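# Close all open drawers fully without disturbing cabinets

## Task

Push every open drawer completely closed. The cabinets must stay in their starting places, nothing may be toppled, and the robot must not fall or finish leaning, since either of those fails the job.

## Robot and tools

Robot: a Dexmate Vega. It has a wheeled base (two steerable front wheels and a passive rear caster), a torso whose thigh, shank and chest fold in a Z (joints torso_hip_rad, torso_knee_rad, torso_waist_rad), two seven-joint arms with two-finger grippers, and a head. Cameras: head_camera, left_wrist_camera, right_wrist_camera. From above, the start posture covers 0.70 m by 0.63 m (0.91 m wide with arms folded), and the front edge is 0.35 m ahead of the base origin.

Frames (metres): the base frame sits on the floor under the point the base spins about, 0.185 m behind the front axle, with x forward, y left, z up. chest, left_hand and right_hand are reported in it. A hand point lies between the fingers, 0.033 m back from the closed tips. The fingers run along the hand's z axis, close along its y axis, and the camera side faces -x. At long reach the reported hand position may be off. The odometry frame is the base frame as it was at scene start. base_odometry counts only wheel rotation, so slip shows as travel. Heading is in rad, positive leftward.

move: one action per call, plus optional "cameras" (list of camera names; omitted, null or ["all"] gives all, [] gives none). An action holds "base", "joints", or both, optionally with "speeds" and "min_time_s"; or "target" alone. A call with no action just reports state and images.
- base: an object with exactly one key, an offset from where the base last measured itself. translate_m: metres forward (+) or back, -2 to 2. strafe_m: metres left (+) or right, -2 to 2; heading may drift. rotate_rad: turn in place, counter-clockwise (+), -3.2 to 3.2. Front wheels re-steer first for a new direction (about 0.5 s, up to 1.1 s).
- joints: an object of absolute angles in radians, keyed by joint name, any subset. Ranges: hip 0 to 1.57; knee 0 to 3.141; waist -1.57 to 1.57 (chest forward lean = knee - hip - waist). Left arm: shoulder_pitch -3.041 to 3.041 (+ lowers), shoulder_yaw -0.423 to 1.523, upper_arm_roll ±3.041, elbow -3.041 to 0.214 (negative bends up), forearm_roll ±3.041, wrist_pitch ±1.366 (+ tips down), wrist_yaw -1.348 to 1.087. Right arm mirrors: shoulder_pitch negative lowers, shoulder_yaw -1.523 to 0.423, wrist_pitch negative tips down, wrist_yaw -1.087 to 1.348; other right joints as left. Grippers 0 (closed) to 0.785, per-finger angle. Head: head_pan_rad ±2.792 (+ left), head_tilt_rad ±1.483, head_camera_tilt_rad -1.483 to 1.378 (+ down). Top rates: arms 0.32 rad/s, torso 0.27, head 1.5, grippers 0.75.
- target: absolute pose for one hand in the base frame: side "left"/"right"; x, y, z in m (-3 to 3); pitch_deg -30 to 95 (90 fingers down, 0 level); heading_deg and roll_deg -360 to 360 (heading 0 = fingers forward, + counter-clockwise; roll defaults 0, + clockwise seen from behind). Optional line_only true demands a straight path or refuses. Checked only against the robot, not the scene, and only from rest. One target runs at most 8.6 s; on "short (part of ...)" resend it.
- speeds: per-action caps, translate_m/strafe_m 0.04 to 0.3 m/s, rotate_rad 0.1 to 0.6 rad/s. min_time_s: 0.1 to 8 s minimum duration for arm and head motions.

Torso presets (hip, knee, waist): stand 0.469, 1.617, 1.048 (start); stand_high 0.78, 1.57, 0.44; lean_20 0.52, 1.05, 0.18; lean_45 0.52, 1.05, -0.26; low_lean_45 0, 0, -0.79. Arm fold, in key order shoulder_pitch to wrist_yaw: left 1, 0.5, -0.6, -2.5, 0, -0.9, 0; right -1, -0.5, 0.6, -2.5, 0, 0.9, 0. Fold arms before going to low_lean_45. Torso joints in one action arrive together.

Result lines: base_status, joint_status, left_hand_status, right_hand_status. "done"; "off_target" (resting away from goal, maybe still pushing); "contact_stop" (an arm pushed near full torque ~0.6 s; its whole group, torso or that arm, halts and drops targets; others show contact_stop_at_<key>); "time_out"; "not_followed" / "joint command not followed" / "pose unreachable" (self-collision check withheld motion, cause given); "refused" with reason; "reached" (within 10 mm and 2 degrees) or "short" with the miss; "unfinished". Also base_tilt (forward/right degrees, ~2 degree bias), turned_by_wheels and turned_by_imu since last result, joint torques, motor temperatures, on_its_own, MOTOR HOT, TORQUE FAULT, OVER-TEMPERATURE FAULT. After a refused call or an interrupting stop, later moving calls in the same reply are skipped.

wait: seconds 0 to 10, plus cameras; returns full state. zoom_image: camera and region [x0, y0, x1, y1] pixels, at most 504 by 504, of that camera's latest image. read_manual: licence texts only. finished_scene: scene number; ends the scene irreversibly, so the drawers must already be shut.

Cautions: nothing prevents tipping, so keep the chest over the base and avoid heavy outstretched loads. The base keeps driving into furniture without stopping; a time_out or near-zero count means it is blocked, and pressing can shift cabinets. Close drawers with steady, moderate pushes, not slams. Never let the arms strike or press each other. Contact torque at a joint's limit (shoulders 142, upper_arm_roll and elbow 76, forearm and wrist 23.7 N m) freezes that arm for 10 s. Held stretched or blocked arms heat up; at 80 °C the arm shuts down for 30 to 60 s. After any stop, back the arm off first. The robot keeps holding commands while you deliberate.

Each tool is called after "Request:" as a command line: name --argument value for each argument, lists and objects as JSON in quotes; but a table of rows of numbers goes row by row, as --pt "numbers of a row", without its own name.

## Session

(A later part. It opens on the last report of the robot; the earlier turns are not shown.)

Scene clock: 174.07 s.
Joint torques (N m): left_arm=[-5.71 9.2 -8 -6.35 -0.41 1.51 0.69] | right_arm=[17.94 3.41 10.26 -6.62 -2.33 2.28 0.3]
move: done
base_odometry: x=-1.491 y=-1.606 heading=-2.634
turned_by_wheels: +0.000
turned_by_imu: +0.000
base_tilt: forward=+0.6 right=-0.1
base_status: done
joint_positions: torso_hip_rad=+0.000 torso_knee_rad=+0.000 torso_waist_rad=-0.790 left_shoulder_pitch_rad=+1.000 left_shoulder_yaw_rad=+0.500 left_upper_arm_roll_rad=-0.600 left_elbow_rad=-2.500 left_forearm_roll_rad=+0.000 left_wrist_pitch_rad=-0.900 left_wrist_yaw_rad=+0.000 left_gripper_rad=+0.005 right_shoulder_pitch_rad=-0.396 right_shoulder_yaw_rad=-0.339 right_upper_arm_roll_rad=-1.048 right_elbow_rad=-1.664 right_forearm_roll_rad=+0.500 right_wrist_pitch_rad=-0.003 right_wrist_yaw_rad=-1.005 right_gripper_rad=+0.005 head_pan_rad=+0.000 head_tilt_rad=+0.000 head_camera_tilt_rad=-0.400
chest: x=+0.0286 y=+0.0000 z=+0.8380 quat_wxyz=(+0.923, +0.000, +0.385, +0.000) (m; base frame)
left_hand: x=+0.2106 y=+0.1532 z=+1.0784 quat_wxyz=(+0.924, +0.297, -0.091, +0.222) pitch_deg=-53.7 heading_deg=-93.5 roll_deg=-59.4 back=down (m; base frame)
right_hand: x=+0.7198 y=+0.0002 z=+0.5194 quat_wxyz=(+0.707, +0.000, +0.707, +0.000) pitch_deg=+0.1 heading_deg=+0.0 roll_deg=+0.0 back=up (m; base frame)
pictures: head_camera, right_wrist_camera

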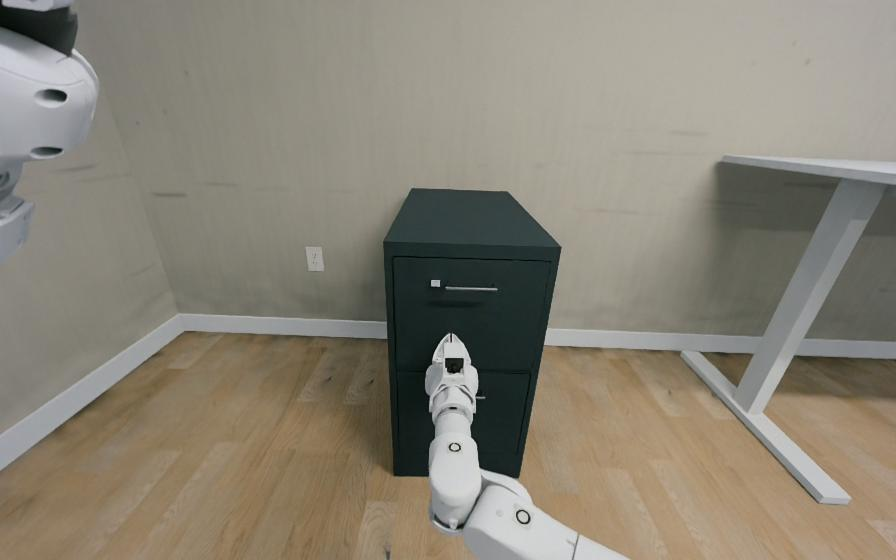

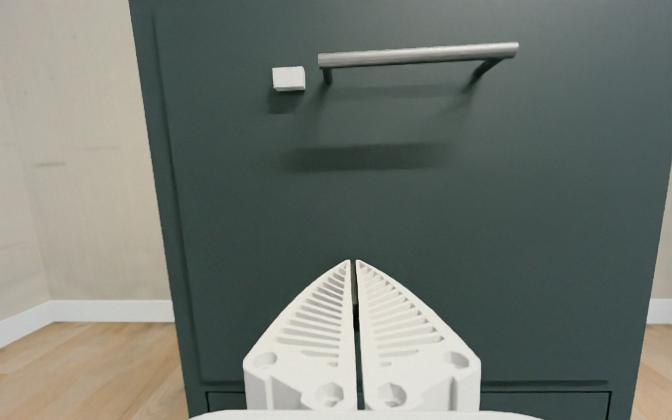

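Nearly there; a little more until the fingers bend.

Request:
move --base '{"translate_m":0.02}' --speeds '{"translate_m":0.04}' --cameras '["head_camera","right_wrist_camera"]'

Request:
zoom_image --camera "head_camera" --region '[370, 180, 570, 400]'

Scene clock: 177.87 s.
Joint torques (N m): left_arm=[-6.46 5.87 -7.27 -4.93 -0.18 0.1 1.33] | right_arm=[21.31 3.36 20.08 -4.66 -2.33 1.9 0.7]
move: done
base_odometry: x=-1.508 y=-1.616 heading=-2.634
turned_by_wheels: +0.000
turned_by_imu: +0.000
base_tilt: forward=+0.7 right=-0.1
base_status: done
joint_positions: torso_hip_rad=+0.000 torso_knee_rad=+0.000 torso_waist_rad=-0.790 left_shoulder_pitch_rad=+1.000 left_shoulder_yaw_rad=+0.500 left_upper_arm_roll_rad=-0.600 left_elbow_rad=-2.500 left_forearm_roll_rad=+0.000 left_wrist_pitch_rad=-0.900 left_wrist_yaw_rad=+0.000 left_gripper_rad=+0.005 right_shoulder_pitch_rad=-0.397 right_shoulder_yaw_rad=-0.339 right_upper_arm_roll_rad=-1.049 right_elbow_rad=-1.664 right_forearm_roll_rad=+0.500 right_wrist_pitch_rad=-0.003 right_wrist_yaw_rad=-1.005 right_gripper_rad=+0.005 head_pan_rad=+0.000 head_tilt_rad=+0.000 head_camera_tilt_rad=-0.400
chest: x=+0.0286 y=+0.0000 z=+0.8380 quat_wxyz=(+0.923, +0.000, +0.385, +0.000) (m; base frame)
left_hand: x=+0.2105 y=+0.1532 z=+1.0784 quat_wxyz=(+0.924, +0.297, -0.091, +0.222) pitch_deg=-53.7 heading_deg=-93.5 roll_deg=-59.4 back=down (m; base frame)
right_hand: x=+0.7194 y=+0.0006 z=+0.5192 quat_wxyz=(+0.707, +0.000, +0.708, +0.000) pitch_deg=+0.1 heading_deg=+0.1 roll_deg=+0.0 back=up (m; base frame)
pictures: head_camera, right_wrist_camera

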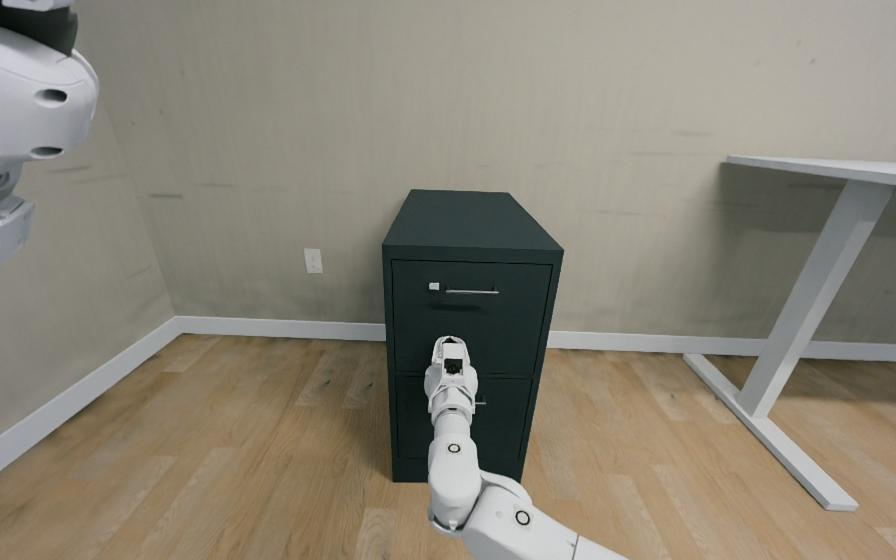

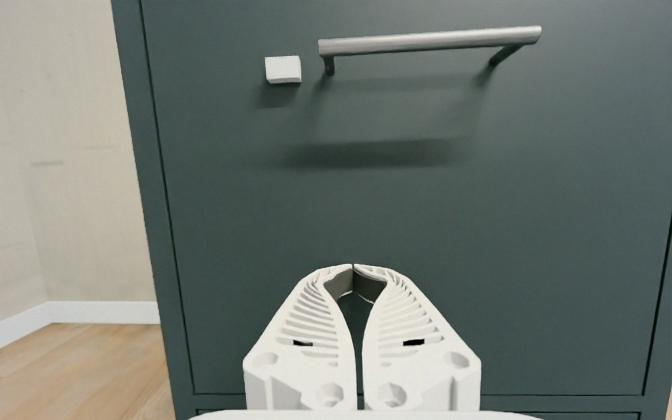

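Scaled by 2.291 from the camera's 896x560 image, which has a finer 960x600 frame.

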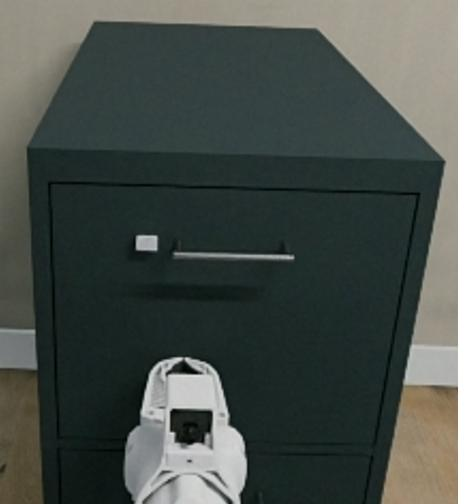

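Request:
move --base '{"translate_m":-0.6}' --cameras '[]'

Request:
move --base '{"rotate_rad":-1.57}' --cameras '["head_camera"]'

Request:
move --base '{"strafe_m":-0.85}' --cameras '["head_camera"]'

Request:
move --base '{"translate_m":1.0}' --cameras '["head_camera"]'

Scene clock: 193.07 s.
move: done
turned_by_wheels: +0.000
turned_by_imu: -0.001
base_status: done
pictures: none

Scene clock: 197.27 s.
move: done
turned_by_wheels: -1.573
turned_by_imu: -1.543
base_status: done
pictures: head_camera

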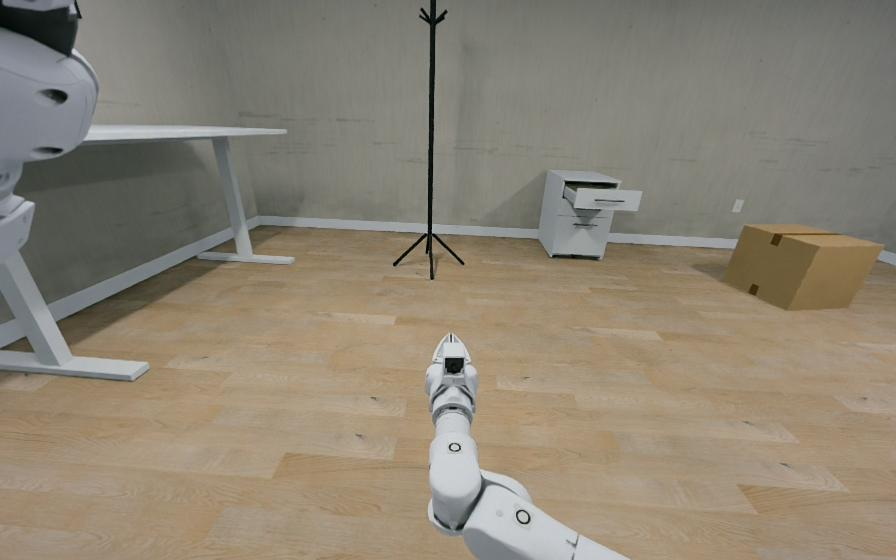

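Scene clock: 202.00 s.
move: done
turned_by_wheels: -0.012
turned_by_imu: -0.004
base_status: done
pictures: head_camera

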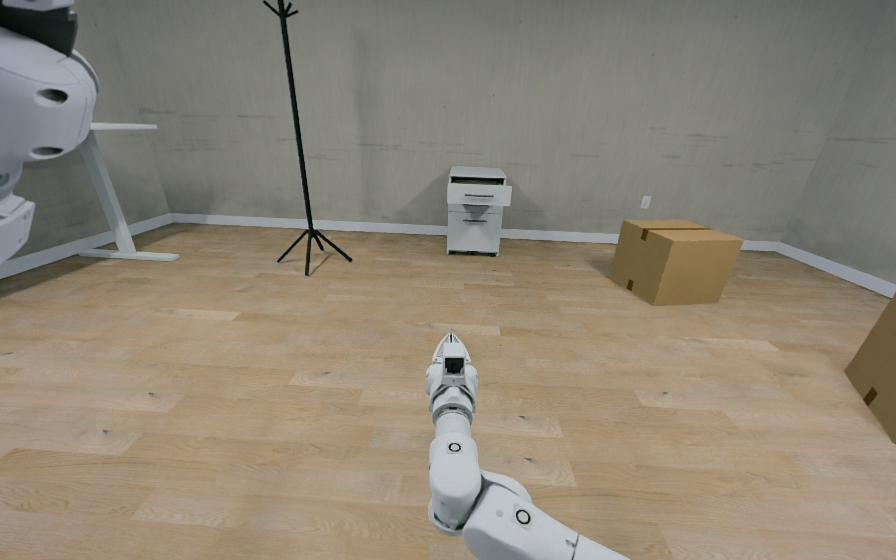

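Scene clock: 207.40 s.
Joint torques (N m): left_arm=[-7.4 4.68 -5.26 -5.95 -0.56 1.2 1.1] | right_arm=[18.38 2.92 9.69 -6.75 -2.4 1.55 0.02]
move: done
base_odometry: x=-0.720 y=-0.035 heading=+2.065
turned_by_wheels: +0.000
turned_by_imu: +0.003
base_tilt: forward=+0.7 right=-0.1
base_status: done
joint_positions: torso_hip_rad=+0.000 torso_knee_rad=+0.000 torso_waist_rad=-0.790 left_shoulder_pitch_rad=+1.000 left_shoulder_yaw_rad=+0.500 left_upper_arm_roll_rad=-0.600 left_elbow_rad=-2.500 left_forearm_roll_rad=+0.000 left_wrist_pitch_rad=-0.900 left_wrist_yaw_rad=+0.000 left_gripper_rad=+0.005 right_shoulder_pitch_rad=-0.396 right_shoulder_yaw_rad=-0.339 right_upper_arm_roll_rad=-1.048 right_elbow_rad=-1.664 right_forearm_roll_rad=+0.500 right_wrist_pitch_rad=-0.003 right_wrist_yaw_rad=-1.005 right_gripper_rad=+0.005 head_pan_rad=+0.000 head_tilt_rad=+0.000 head_camera_tilt_rad=-0.400
chest: x=+0.0286 y=+0.0000 z=+0.8380 quat_wxyz=(+0.923, +0.000, +0.385, +0.000) (m; base frame)
left_hand: x=+0.2106 y=+0.1532 z=+1.0784 quat_wxyz=(+0.924, +0.297, -0.091, +0.222) pitch_deg=-53.7 heading_deg=-93.5 roll_deg=-59.4 back=down (m; base frame)
right_hand: x=+0.7197 y=+0.0002 z=+0.5194 quat_wxyz=(+0.707, +0.000, +0.707, +0.000) pitch_deg=+0.1 heading_deg=+0.0 roll_deg=+0.0 back=up (m; base frame)
pictures: head_camera

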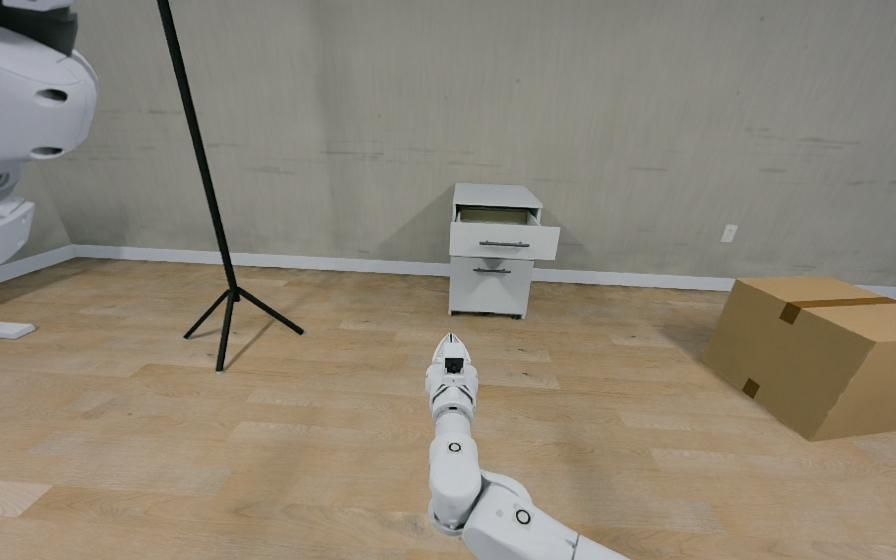

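Request:
move --base '{"rotate_rad":-0.04}' --cameras '[]'

Request:
move --base '{"strafe_m":-0.13}' --cameras '[]'

Request:
move --base '{"translate_m":0.4}' --cameras '["head_camera","right_wrist_camera"]'

Scene clock: 221.27 s.
move: done
turned_by_wheels: -0.040
turned_by_imu: -0.037
base_status: done
pictures: none

Scene clock: 223.40 s.
move: done
turned_by_wheels: -0.002
turned_by_imu: +0.001
base_status: done
pictures: none

Scene clock: 226.80 s.
Joint torques (N m): left_arm=[-5.82 5.83 -6.36 -6.34 -1.36 1.99 0.89] | right_arm=[18.6 3.62 9.72 -7.31 -2.42 1.76 -0.03]
move: done
base_odometry: x=-0.780 y=+0.381 heading=+2.023
turned_by_wheels: +0.000
turned_by_imu: +0.002
base_tilt: forward=+0.7 right=-0.1
base_status: done
joint_positions: torso_hip_rad=+0.000 torso_knee_rad=+0.000 torso_waist_rad=-0.790 left_shoulder_pitch_rad=+1.000 left_shoulder_yaw_rad=+0.500 left_upper_arm_roll_rad=-0.600 left_elbow_rad=-2.500 left_forearm_roll_rad=+0.000 left_wrist_pitch_rad=-0.900 left_wrist_yaw_rad=+0.000 left_gripper_rad=+0.005 right_shoulder_pitch_rad=-0.396 right_shoulder_yaw_rad=-0.339 right_upper_arm_roll_rad=-1.048 right_elbow_rad=-1.664 right_forearm_roll_rad=+0.500 right_wrist_pitch_rad=-0.003 right_wrist_yaw_rad=-1.005 right_gripper_rad=+0.005 head_pan_rad=+0.000 head_tilt_rad=+0.000 head_camera_tilt_rad=-0.400
chest: x=+0.0286 y=+0.0000 z=+0.8380 quat_wxyz=(+0.923, +0.000, +0.385, +0.000) (m; base frame)
left_hand: x=+0.2106 y=+0.1532 z=+1.0784 quat_wxyz=(+0.924, +0.297, -0.091, +0.222) pitch_deg=-53.7 heading_deg=-93.5 roll_deg=-59.4 back=down (m; base frame)
right_hand: x=+0.7198 y=+0.0002 z=+0.5194 quat_wxyz=(+0.707, +0.000, +0.707, +0.000) pitch_deg=+0.1 heading_deg=+0.0 roll_deg=+0.0 back=up (m; base frame)
pictures: head_camera, right_wrist_camera

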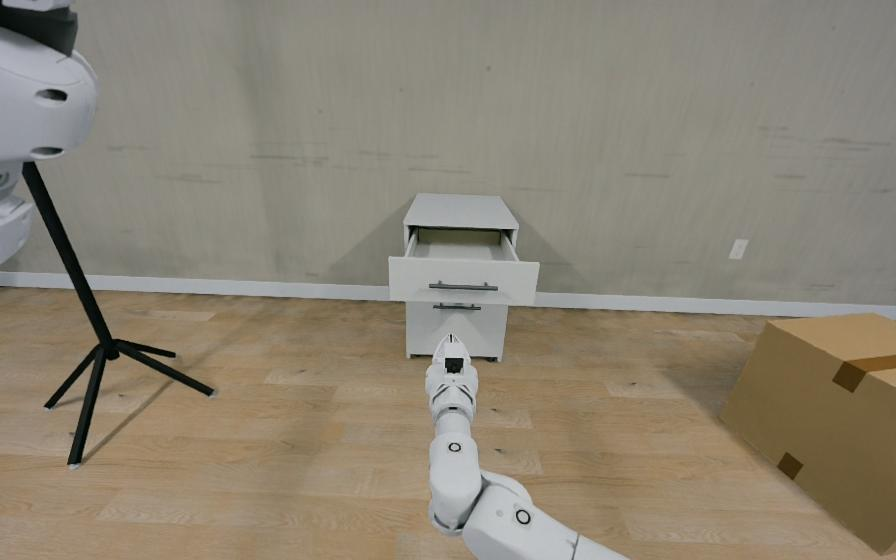

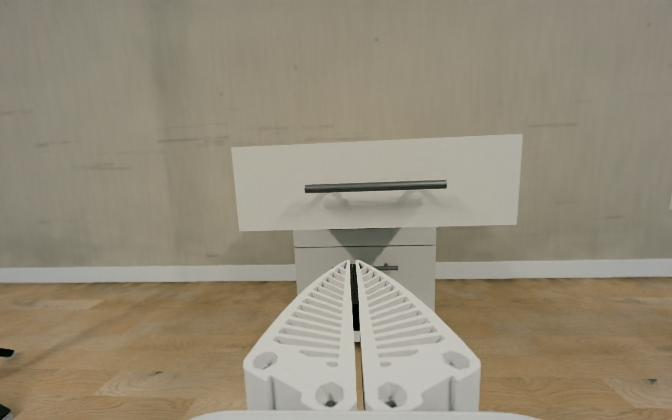

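Request:
move --target '{"side":"right","x":0.72,"y":-0.015,"z":0.505,"pitch_deg":0,"heading_deg":0}' --cameras '[]'

Request:
move --base '{"translate_m":0.19}' --speeds '{"translate_m":0.2}' --cameras '["head_camera","right_wrist_camera"]'

Request:
move --base '{"translate_m":0.2}' --speeds '{"translate_m":0.08}' --cameras '["head_camera","right_wrist_camera"]'

Scene clock: 239.97 s.
move: done
turned_by_wheels: +0.000
turned_by_imu: +0.001
right_hand_status: reached (straight line, planned for 0.5 s): 3 mm and 0.0 deg off.
pictures: none

Scene clock: 242.03 s.
move: done
turned_by_wheels: +0.000
turned_by_imu: +0.001
base_status: done
pictures: head_camera, right_wrist_camera

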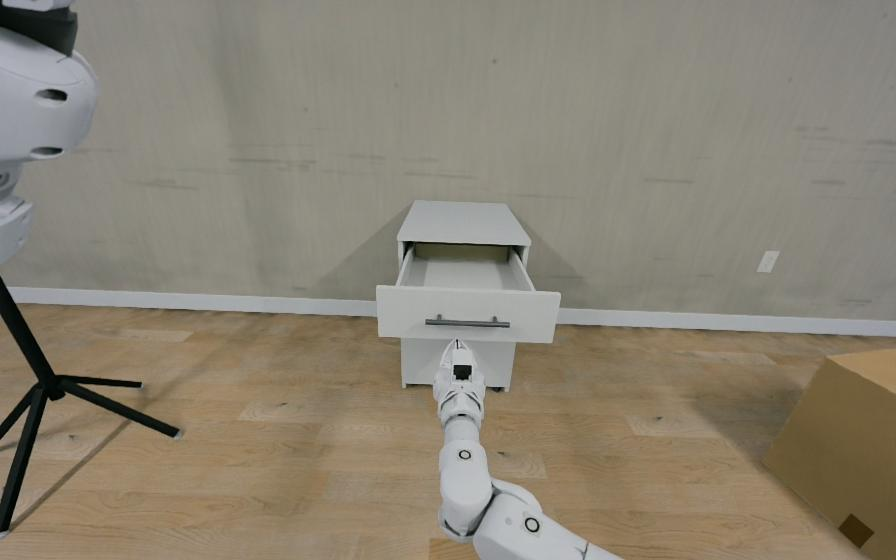

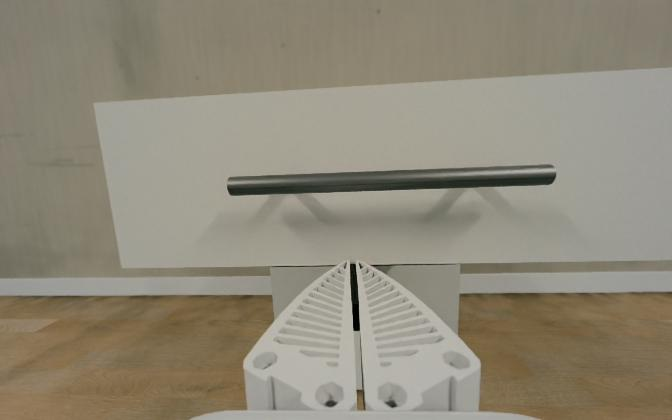

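Scene clock: 245.30 s.
Joint torques (N m): left_arm=[-8.18 7.04 -6.53 -3.85 -0.37 -0.03 0.87] | right_arm=[7.91 3.24 10.02 -6.64 -2.41 2.17 0.32]
move: done
base_odometry: x=-0.951 y=+0.732 heading=+2.024
turned_by_wheels: +0.000
turned_by_imu: +0.001
base_tilt: forward=+0.7 right=+0.0
base_status: done
joint_positions: torso_hip_rad=+0.000 torso_knee_rad=+0.000 torso_waist_rad=-0.790 left_shoulder_pitch_rad=+1.000 left_shoulder_yaw_rad=+0.500 left_upper_arm_roll_rad=-0.600 left_elbow_rad=-2.500 left_forearm_roll_rad=+0.000 left_wrist_pitch_rad=-0.900 left_wrist_yaw_rad=+0.000 left_gripper_rad=+0.005 right_shoulder_pitch_rad=-0.415 right_shoulder_yaw_rad=-0.368 right_upper_arm_roll_rad=-1.043 right_elbow_rad=-1.641 right_forearm_roll_rad=+0.499 right_wrist_pitch_rad=+0.048 right_wrist_yaw_rad=-0.980 right_gripper_rad=+0.005 head_pan_rad=+0.000 head_tilt_rad=+0.000 head_camera_tilt_rad=-0.400
chest: x=+0.0286 y=+0.0000 z=+0.8380 quat_wxyz=(+0.923, +0.000, +0.385, +0.000) (m; base frame)
left_hand: x=+0.2106 y=+0.1532 z=+1.0784 quat_wxyz=(+0.924, +0.297, -0.091, +0.222) pitch_deg=-53.7 heading_deg=-93.5 roll_deg=-59.4 back=down (m; base frame)
right_hand: x=+0.7199 y=-0.0148 z=+0.5048 quat_wxyz=(+0.707, +0.000, +0.707, +0.000) pitch_deg=+0.0 heading_deg=+0.0 roll_deg=+0.0 back=up (m; base frame)
pictures: head_camera, right_wrist_camera

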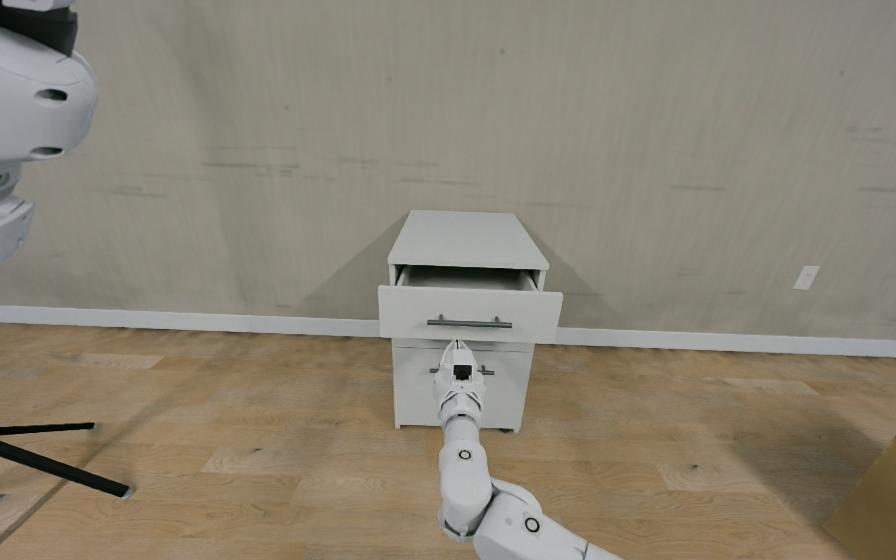

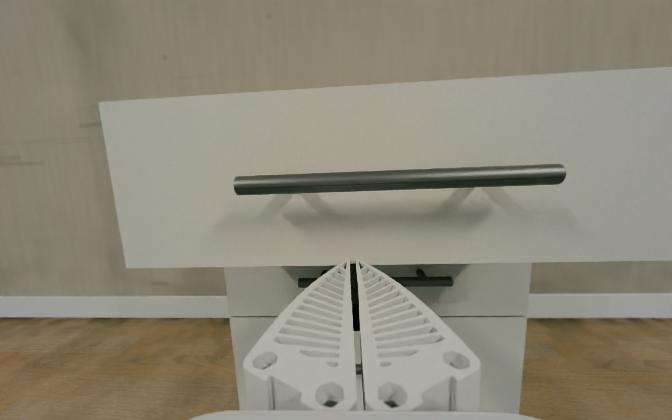

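Request:
move --base '{"translate_m":-0.03}' --cameras '[]'

Request:
move --target '{"side":"right","x":0.72,"y":-0.015,"z":0.528,"pitch_deg":0,"heading_deg":0}' --cameras '["right_wrist_camera"]'

Request:
move --base '{"translate_m":0.17}' --speeds '{"translate_m":0.06}' --cameras '["head_camera","right_wrist_camera"]'

Scene clock: 252.53 s.
move: done
turned_by_wheels: +0.000
turned_by_imu: +0.001
base_status: done
pictures: none

Scene clock: 254.27 s.
move: done
turned_by_wheels: +0.000
turned_by_imu: +0.000
right_hand_status: reached (straight line, planned for 0.6 s): 2 mm and 0.1 deg off.
pictures: right_wrist_camera

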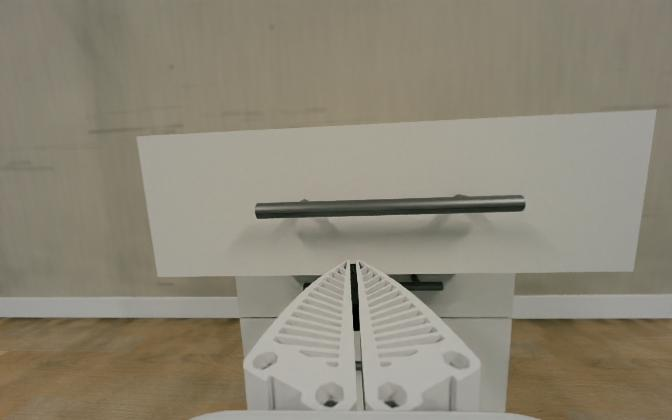

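Scene clock: 257.73 s.
Joint torques (N m): left_arm=[-6.83 7.65 -7.14 -4.5 -0.88 1.19 1.01] | right_arm=[19.18 3.04 10.48 -11.4 -1.88 2.03 0.21]
move: done
base_odometry: x=-1.013 y=+0.857 heading=+2.025
turned_by_wheels: +0.000
turned_by_imu: +0.001
base_tilt: forward=+0.7 right=+0.0
base_status: done
joint_positions: torso_hip_rad=+0.000 torso_knee_rad=+0.000 torso_waist_rad=-0.790 left_shoulder_pitch_rad=+1.000 left_shoulder_yaw_rad=+0.500 left_upper_arm_roll_rad=-0.600 left_elbow_rad=-2.500 left_forearm_roll_rad=+0.000 left_wrist_pitch_rad=-0.900 left_wrist_yaw_rad=+0.000 left_gripper_rad=+0.005 right_shoulder_pitch_rad=-0.404 right_shoulder_yaw_rad=-0.388 right_upper_arm_roll_rad=-1.029 right_elbow_rad=-1.726 right_forearm_roll_rad=+0.521 right_wrist_pitch_rad=-0.024 right_wrist_yaw_rad=-1.001 right_gripper_rad=+0.005 head_pan_rad=+0.000 head_tilt_rad=+0.000 head_camera_tilt_rad=-0.400
chest: x=+0.0286 y=+0.0000 z=+0.8380 quat_wxyz=(+0.923, +0.000, +0.385, +0.000) (m; base frame)
left_hand: x=+0.2106 y=+0.1532 z=+1.0784 quat_wxyz=(+0.924, +0.297, -0.091, +0.222) pitch_deg=-53.7 heading_deg=-93.5 roll_deg=-59.4 back=down (m; base frame)
right_hand: x=+0.7198 y=-0.0149 z=+0.5273 quat_wxyz=(+0.707, +0.000, +0.707, +0.000) pitch_deg=+0.1 heading_deg=+0.0 roll_deg=+0.0 back=up (m; base frame)
pictures: head_camera, right_wrist_camera

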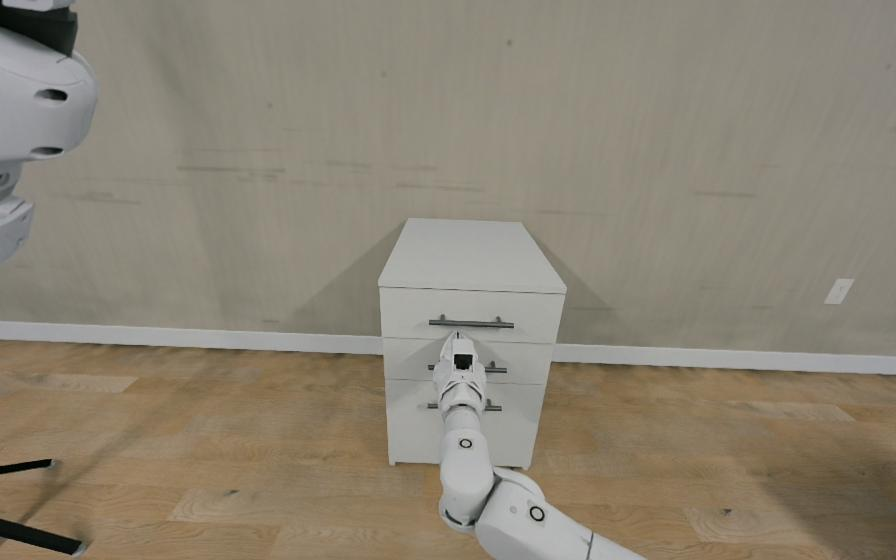

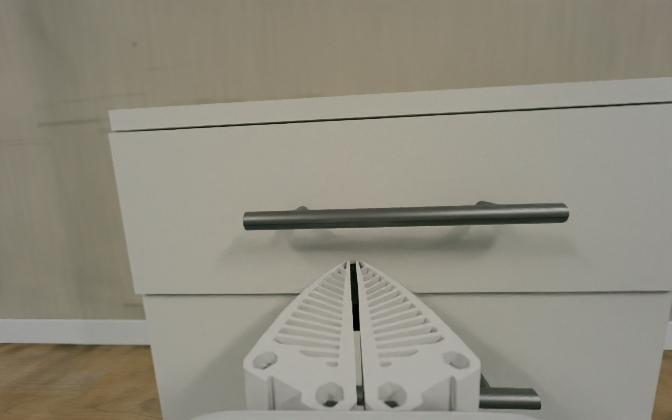

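Nearly flush; last bit.

Request:
move --base '{"translate_m":0.025}' --speeds '{"translate_m":0.04}' --cameras '["head_camera","right_wrist_camera"]'

Request:
zoom_image --camera "head_camera" --region '[360, 210, 580, 400]'

Scene clock: 262.33 s.
Joint torques (N m): left_arm=[-6.25 5.41 -6.99 -5.73 -1.5 0.32 1] | right_arm=[18.86 2.88 11.07 -8.95 -2.06 2.2 0.68]
move: done
base_odometry: x=-1.024 y=+0.880 heading=+2.025
turned_by_wheels: +0.000
turned_by_imu: +0.001
base_tilt: forward=+0.7 right=-0.1
base_status: done
joint_positions: torso_hip_rad=+0.000 torso_knee_rad=+0.000 torso_waist_rad=-0.790 left_shoulder_pitch_rad=+1.000 left_shoulder_yaw_rad=+0.500 left_upper_arm_roll_rad=-0.600 left_elbow_rad=-2.500 left_forearm_roll_rad=+0.000 left_wrist_pitch_rad=-0.900 left_wrist_yaw_rad=+0.000 left_gripper_rad=+0.005 right_shoulder_pitch_rad=-0.404 right_shoulder_yaw_rad=-0.388 right_upper_arm_roll_rad=-1.029 right_elbow_rad=-1.727 right_forearm_roll_rad=+0.521 right_wrist_pitch_rad=-0.024 right_wrist_yaw_rad=-1.001 right_gripper_rad=+0.005 head_pan_rad=+0.000 head_tilt_rad=+0.000 head_camera_tilt_rad=-0.400
chest: x=+0.0286 y=+0.0000 z=+0.8380 quat_wxyz=(+0.923, +0.000, +0.385, +0.000) (m; base frame)
left_hand: x=+0.2106 y=+0.1532 z=+1.0784 quat_wxyz=(+0.924, +0.297, -0.091, +0.222) pitch_deg=-53.7 heading_deg=-93.5 roll_deg=-59.4 back=down (m; base frame)
right_hand: x=+0.7197 y=-0.0148 z=+0.5274 quat_wxyz=(+0.707, +0.000, +0.707, +0.000) pitch_deg=+0.1 heading_deg=+0.0 roll_deg=+0.0 back=up (m; base frame)
pictures: head_camera, right_wrist_camera

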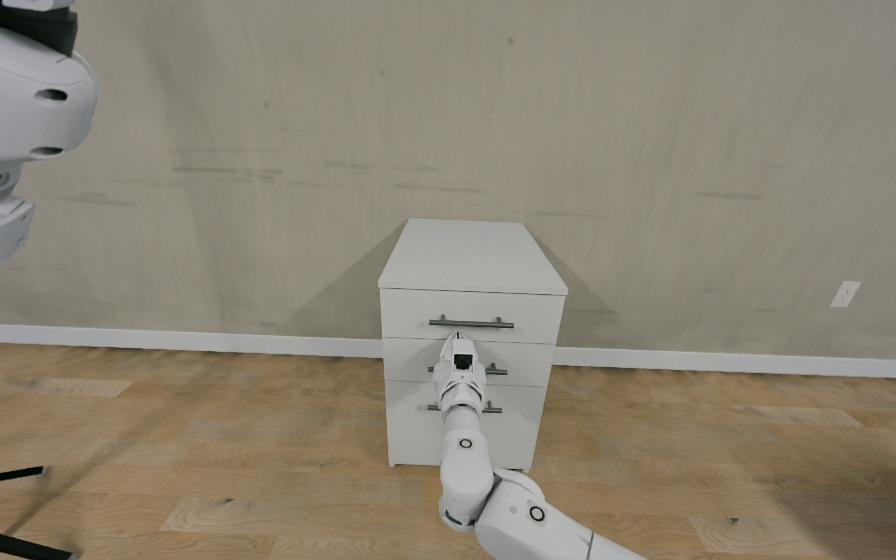

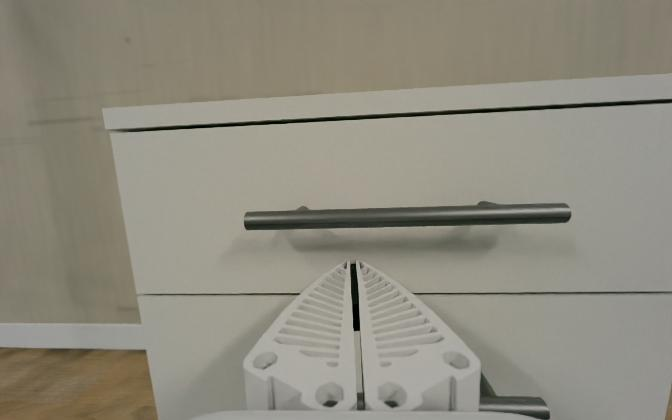

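Scaled by 2.291 from the camera's 896x560 image, which has a finer 960x600 frame.

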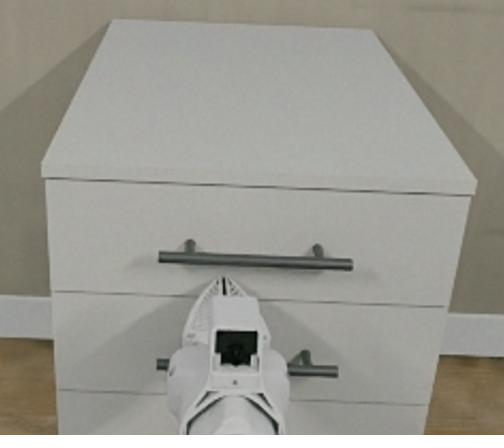

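Request:
move --base '{"translate_m":0.018}' --speeds '{"translate_m":0.04}' --cameras '["head_camera","right_wrist_camera"]'

Request:
zoom_image --camera "head_camera" --region '[360, 210, 580, 400]'

Scene clock: 266.53 s.
Joint torques (N m): left_arm=[-5.7 4.05 -6.89 -5.85 -0.41 0.58 0.79] | right_arm=[21.5 1.2 19.97 -5.68 -2.14 1.75 0.21]
move: done
base_odometry: x=-1.032 y=+0.896 heading=+2.026
turned_by_wheels: +0.000
turned_by_imu: +0.001
base_tilt: forward=+0.7 right=-0.1
base_status: done
joint_positions: torso_hip_rad=+0.000 torso_knee_rad=+0.000 torso_waist_rad=-0.790 left_shoulder_pitch_rad=+1.000 left_shoulder_yaw_rad=+0.500 left_upper_arm_roll_rad=-0.600 left_elbow_rad=-2.500 left_forearm_roll_rad=+0.000 left_wrist_pitch_rad=-0.900 left_wrist_yaw_rad=+0.000 left_gripper_rad=+0.005 right_shoulder_pitch_rad=-0.404 right_shoulder_yaw_rad=-0.388 right_upper_arm_roll_rad=-1.030 right_elbow_rad=-1.727 right_forearm_roll_rad=+0.521 right_wrist_pitch_rad=-0.024 right_wrist_yaw_rad=-1.001 right_gripper_rad=+0.005 head_pan_rad=+0.000 head_tilt_rad=+0.000 head_camera_tilt_rad=-0.400
chest: x=+0.0286 y=+0.0000 z=+0.8380 quat_wxyz=(+0.923, +0.000, +0.385, +0.000) (m; base frame)
left_hand: x=+0.2105 y=+0.1532 z=+1.0784 quat_wxyz=(+0.924, +0.297, -0.091, +0.222) pitch_deg=-53.7 heading_deg=-93.5 roll_deg=-59.4 back=down (m; base frame)
right_hand: x=+0.7194 y=-0.0144 z=+0.5272 quat_wxyz=(+0.707, +0.000, +0.708, +0.000) pitch_deg=+0.1 heading_deg=+0.1 roll_deg=+0.0 back=up (m; base frame)
pictures: head_camera, right_wrist_camera

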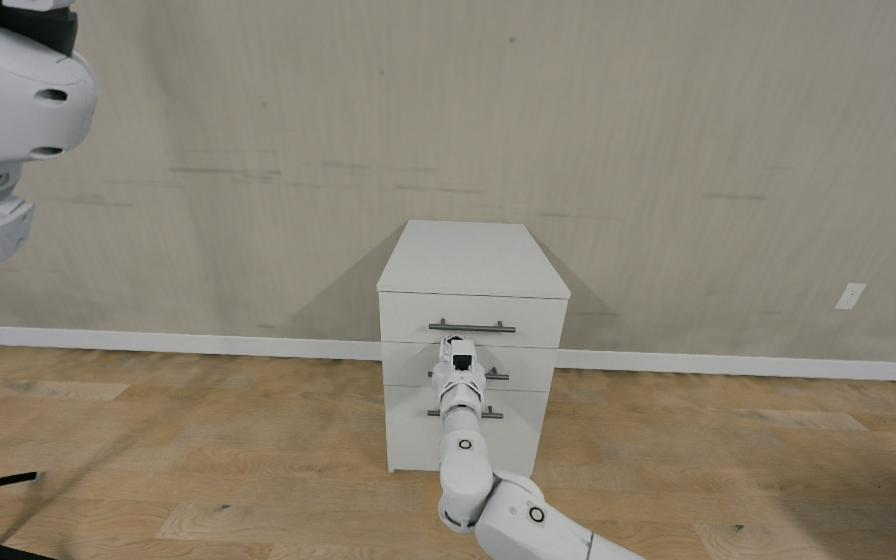

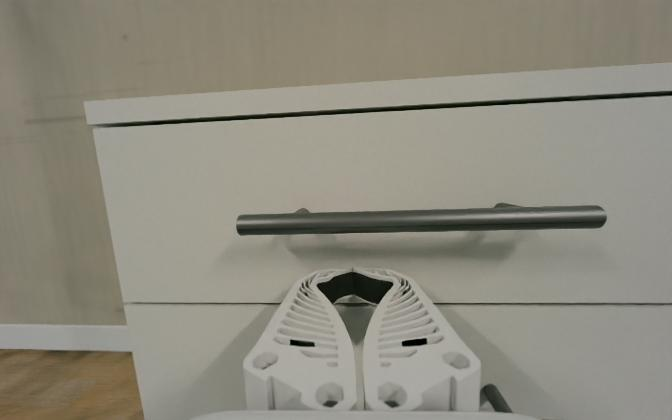

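Scaled by 2.291 from the camera's 896x560 image, which has a finer 960x600 frame.

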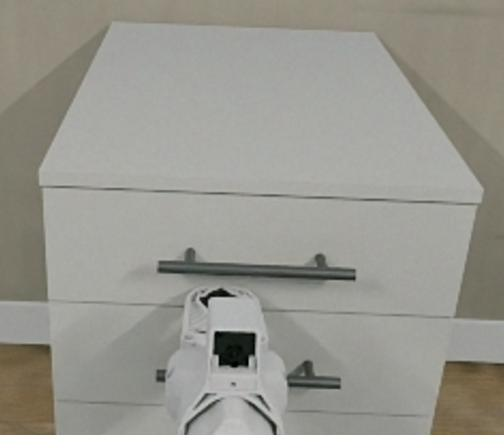

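Request:
move --base '{"translate_m":-0.15}' --cameras '["head_camera"]'

Request:
finished_scene --scene 2

Scene clock: 277.83 s.
Joint torques (N m): left_arm=[-6.02 6.88 -9.08 -5.34 -1 0.42 0.95] | right_arm=[19.22 3.24 10.66 -7.04 -2.16 1.51 -0.1]
move: done
base_odometry: x=-0.966 y=+0.761 heading=+2.025
turned_by_wheels: -0.001
turned_by_imu: -0.001
base_tilt: forward=+0.7 right=-0.1
base_status: done
joint_positions: torso_hip_rad=+0.000 torso_knee_rad=+0.000 torso_waist_rad=-0.790 left_shoulder_pitch_rad=+1.000 left_shoulder_yaw_rad=+0.500 left_upper_arm_roll_rad=-0.600 left_elbow_rad=-2.500 left_forearm_roll_rad=+0.000 left_wrist_pitch_rad=-0.900 left_wrist_yaw_rad=+0.000 left_gripper_rad=+0.005 right_shoulder_pitch_rad=-0.404 right_shoulder_yaw_rad=-0.388 right_upper_arm_roll_rad=-1.029 right_elbow_rad=-1.727 right_forearm_roll_rad=+0.521 right_wrist_pitch_rad=-0.024 right_wrist_yaw_rad=-1.001 right_gripper_rad=+0.005 head_pan_rad=+0.000 head_tilt_rad=+0.000 head_camera_tilt_rad=-0.400
chest: x=+0.0286 y=+0.0000 z=+0.8380 quat_wxyz=(+0.923, +0.000, +0.385, +0.000) (m; base frame)
left_hand: x=+0.2106 y=+0.1532 z=+1.0783 quat_wxyz=(+0.924, +0.297, -0.091, +0.222) pitch_deg=-53.7 heading_deg=-93.5 roll_deg=-59.4 back=down (m; base frame)
right_hand: x=+0.7197 y=-0.0148 z=+0.5275 quat_wxyz=(+0.707, +0.000, +0.707, +0.000) pitch_deg=+0.1 heading_deg=+0.0 roll_deg=+0.0 back=up (m; base frame)
pictures: head_camera

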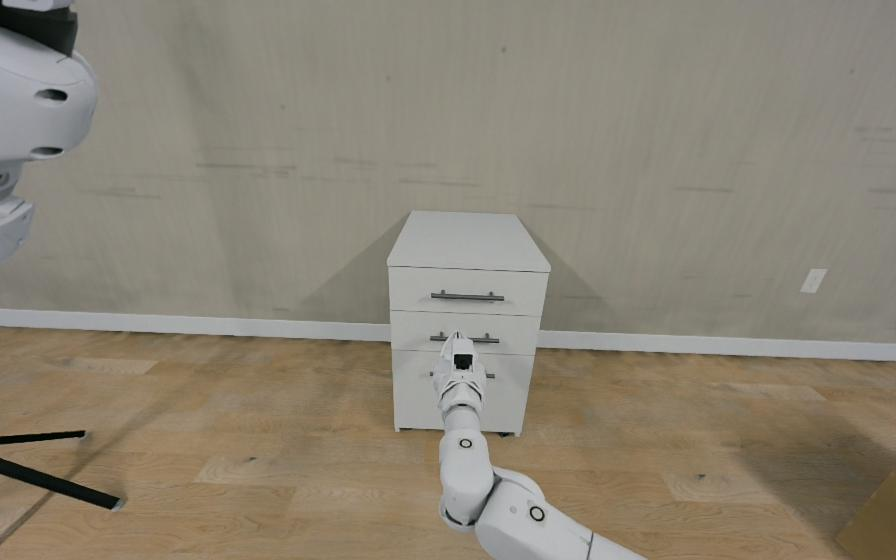

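The scene is finished: the task was done.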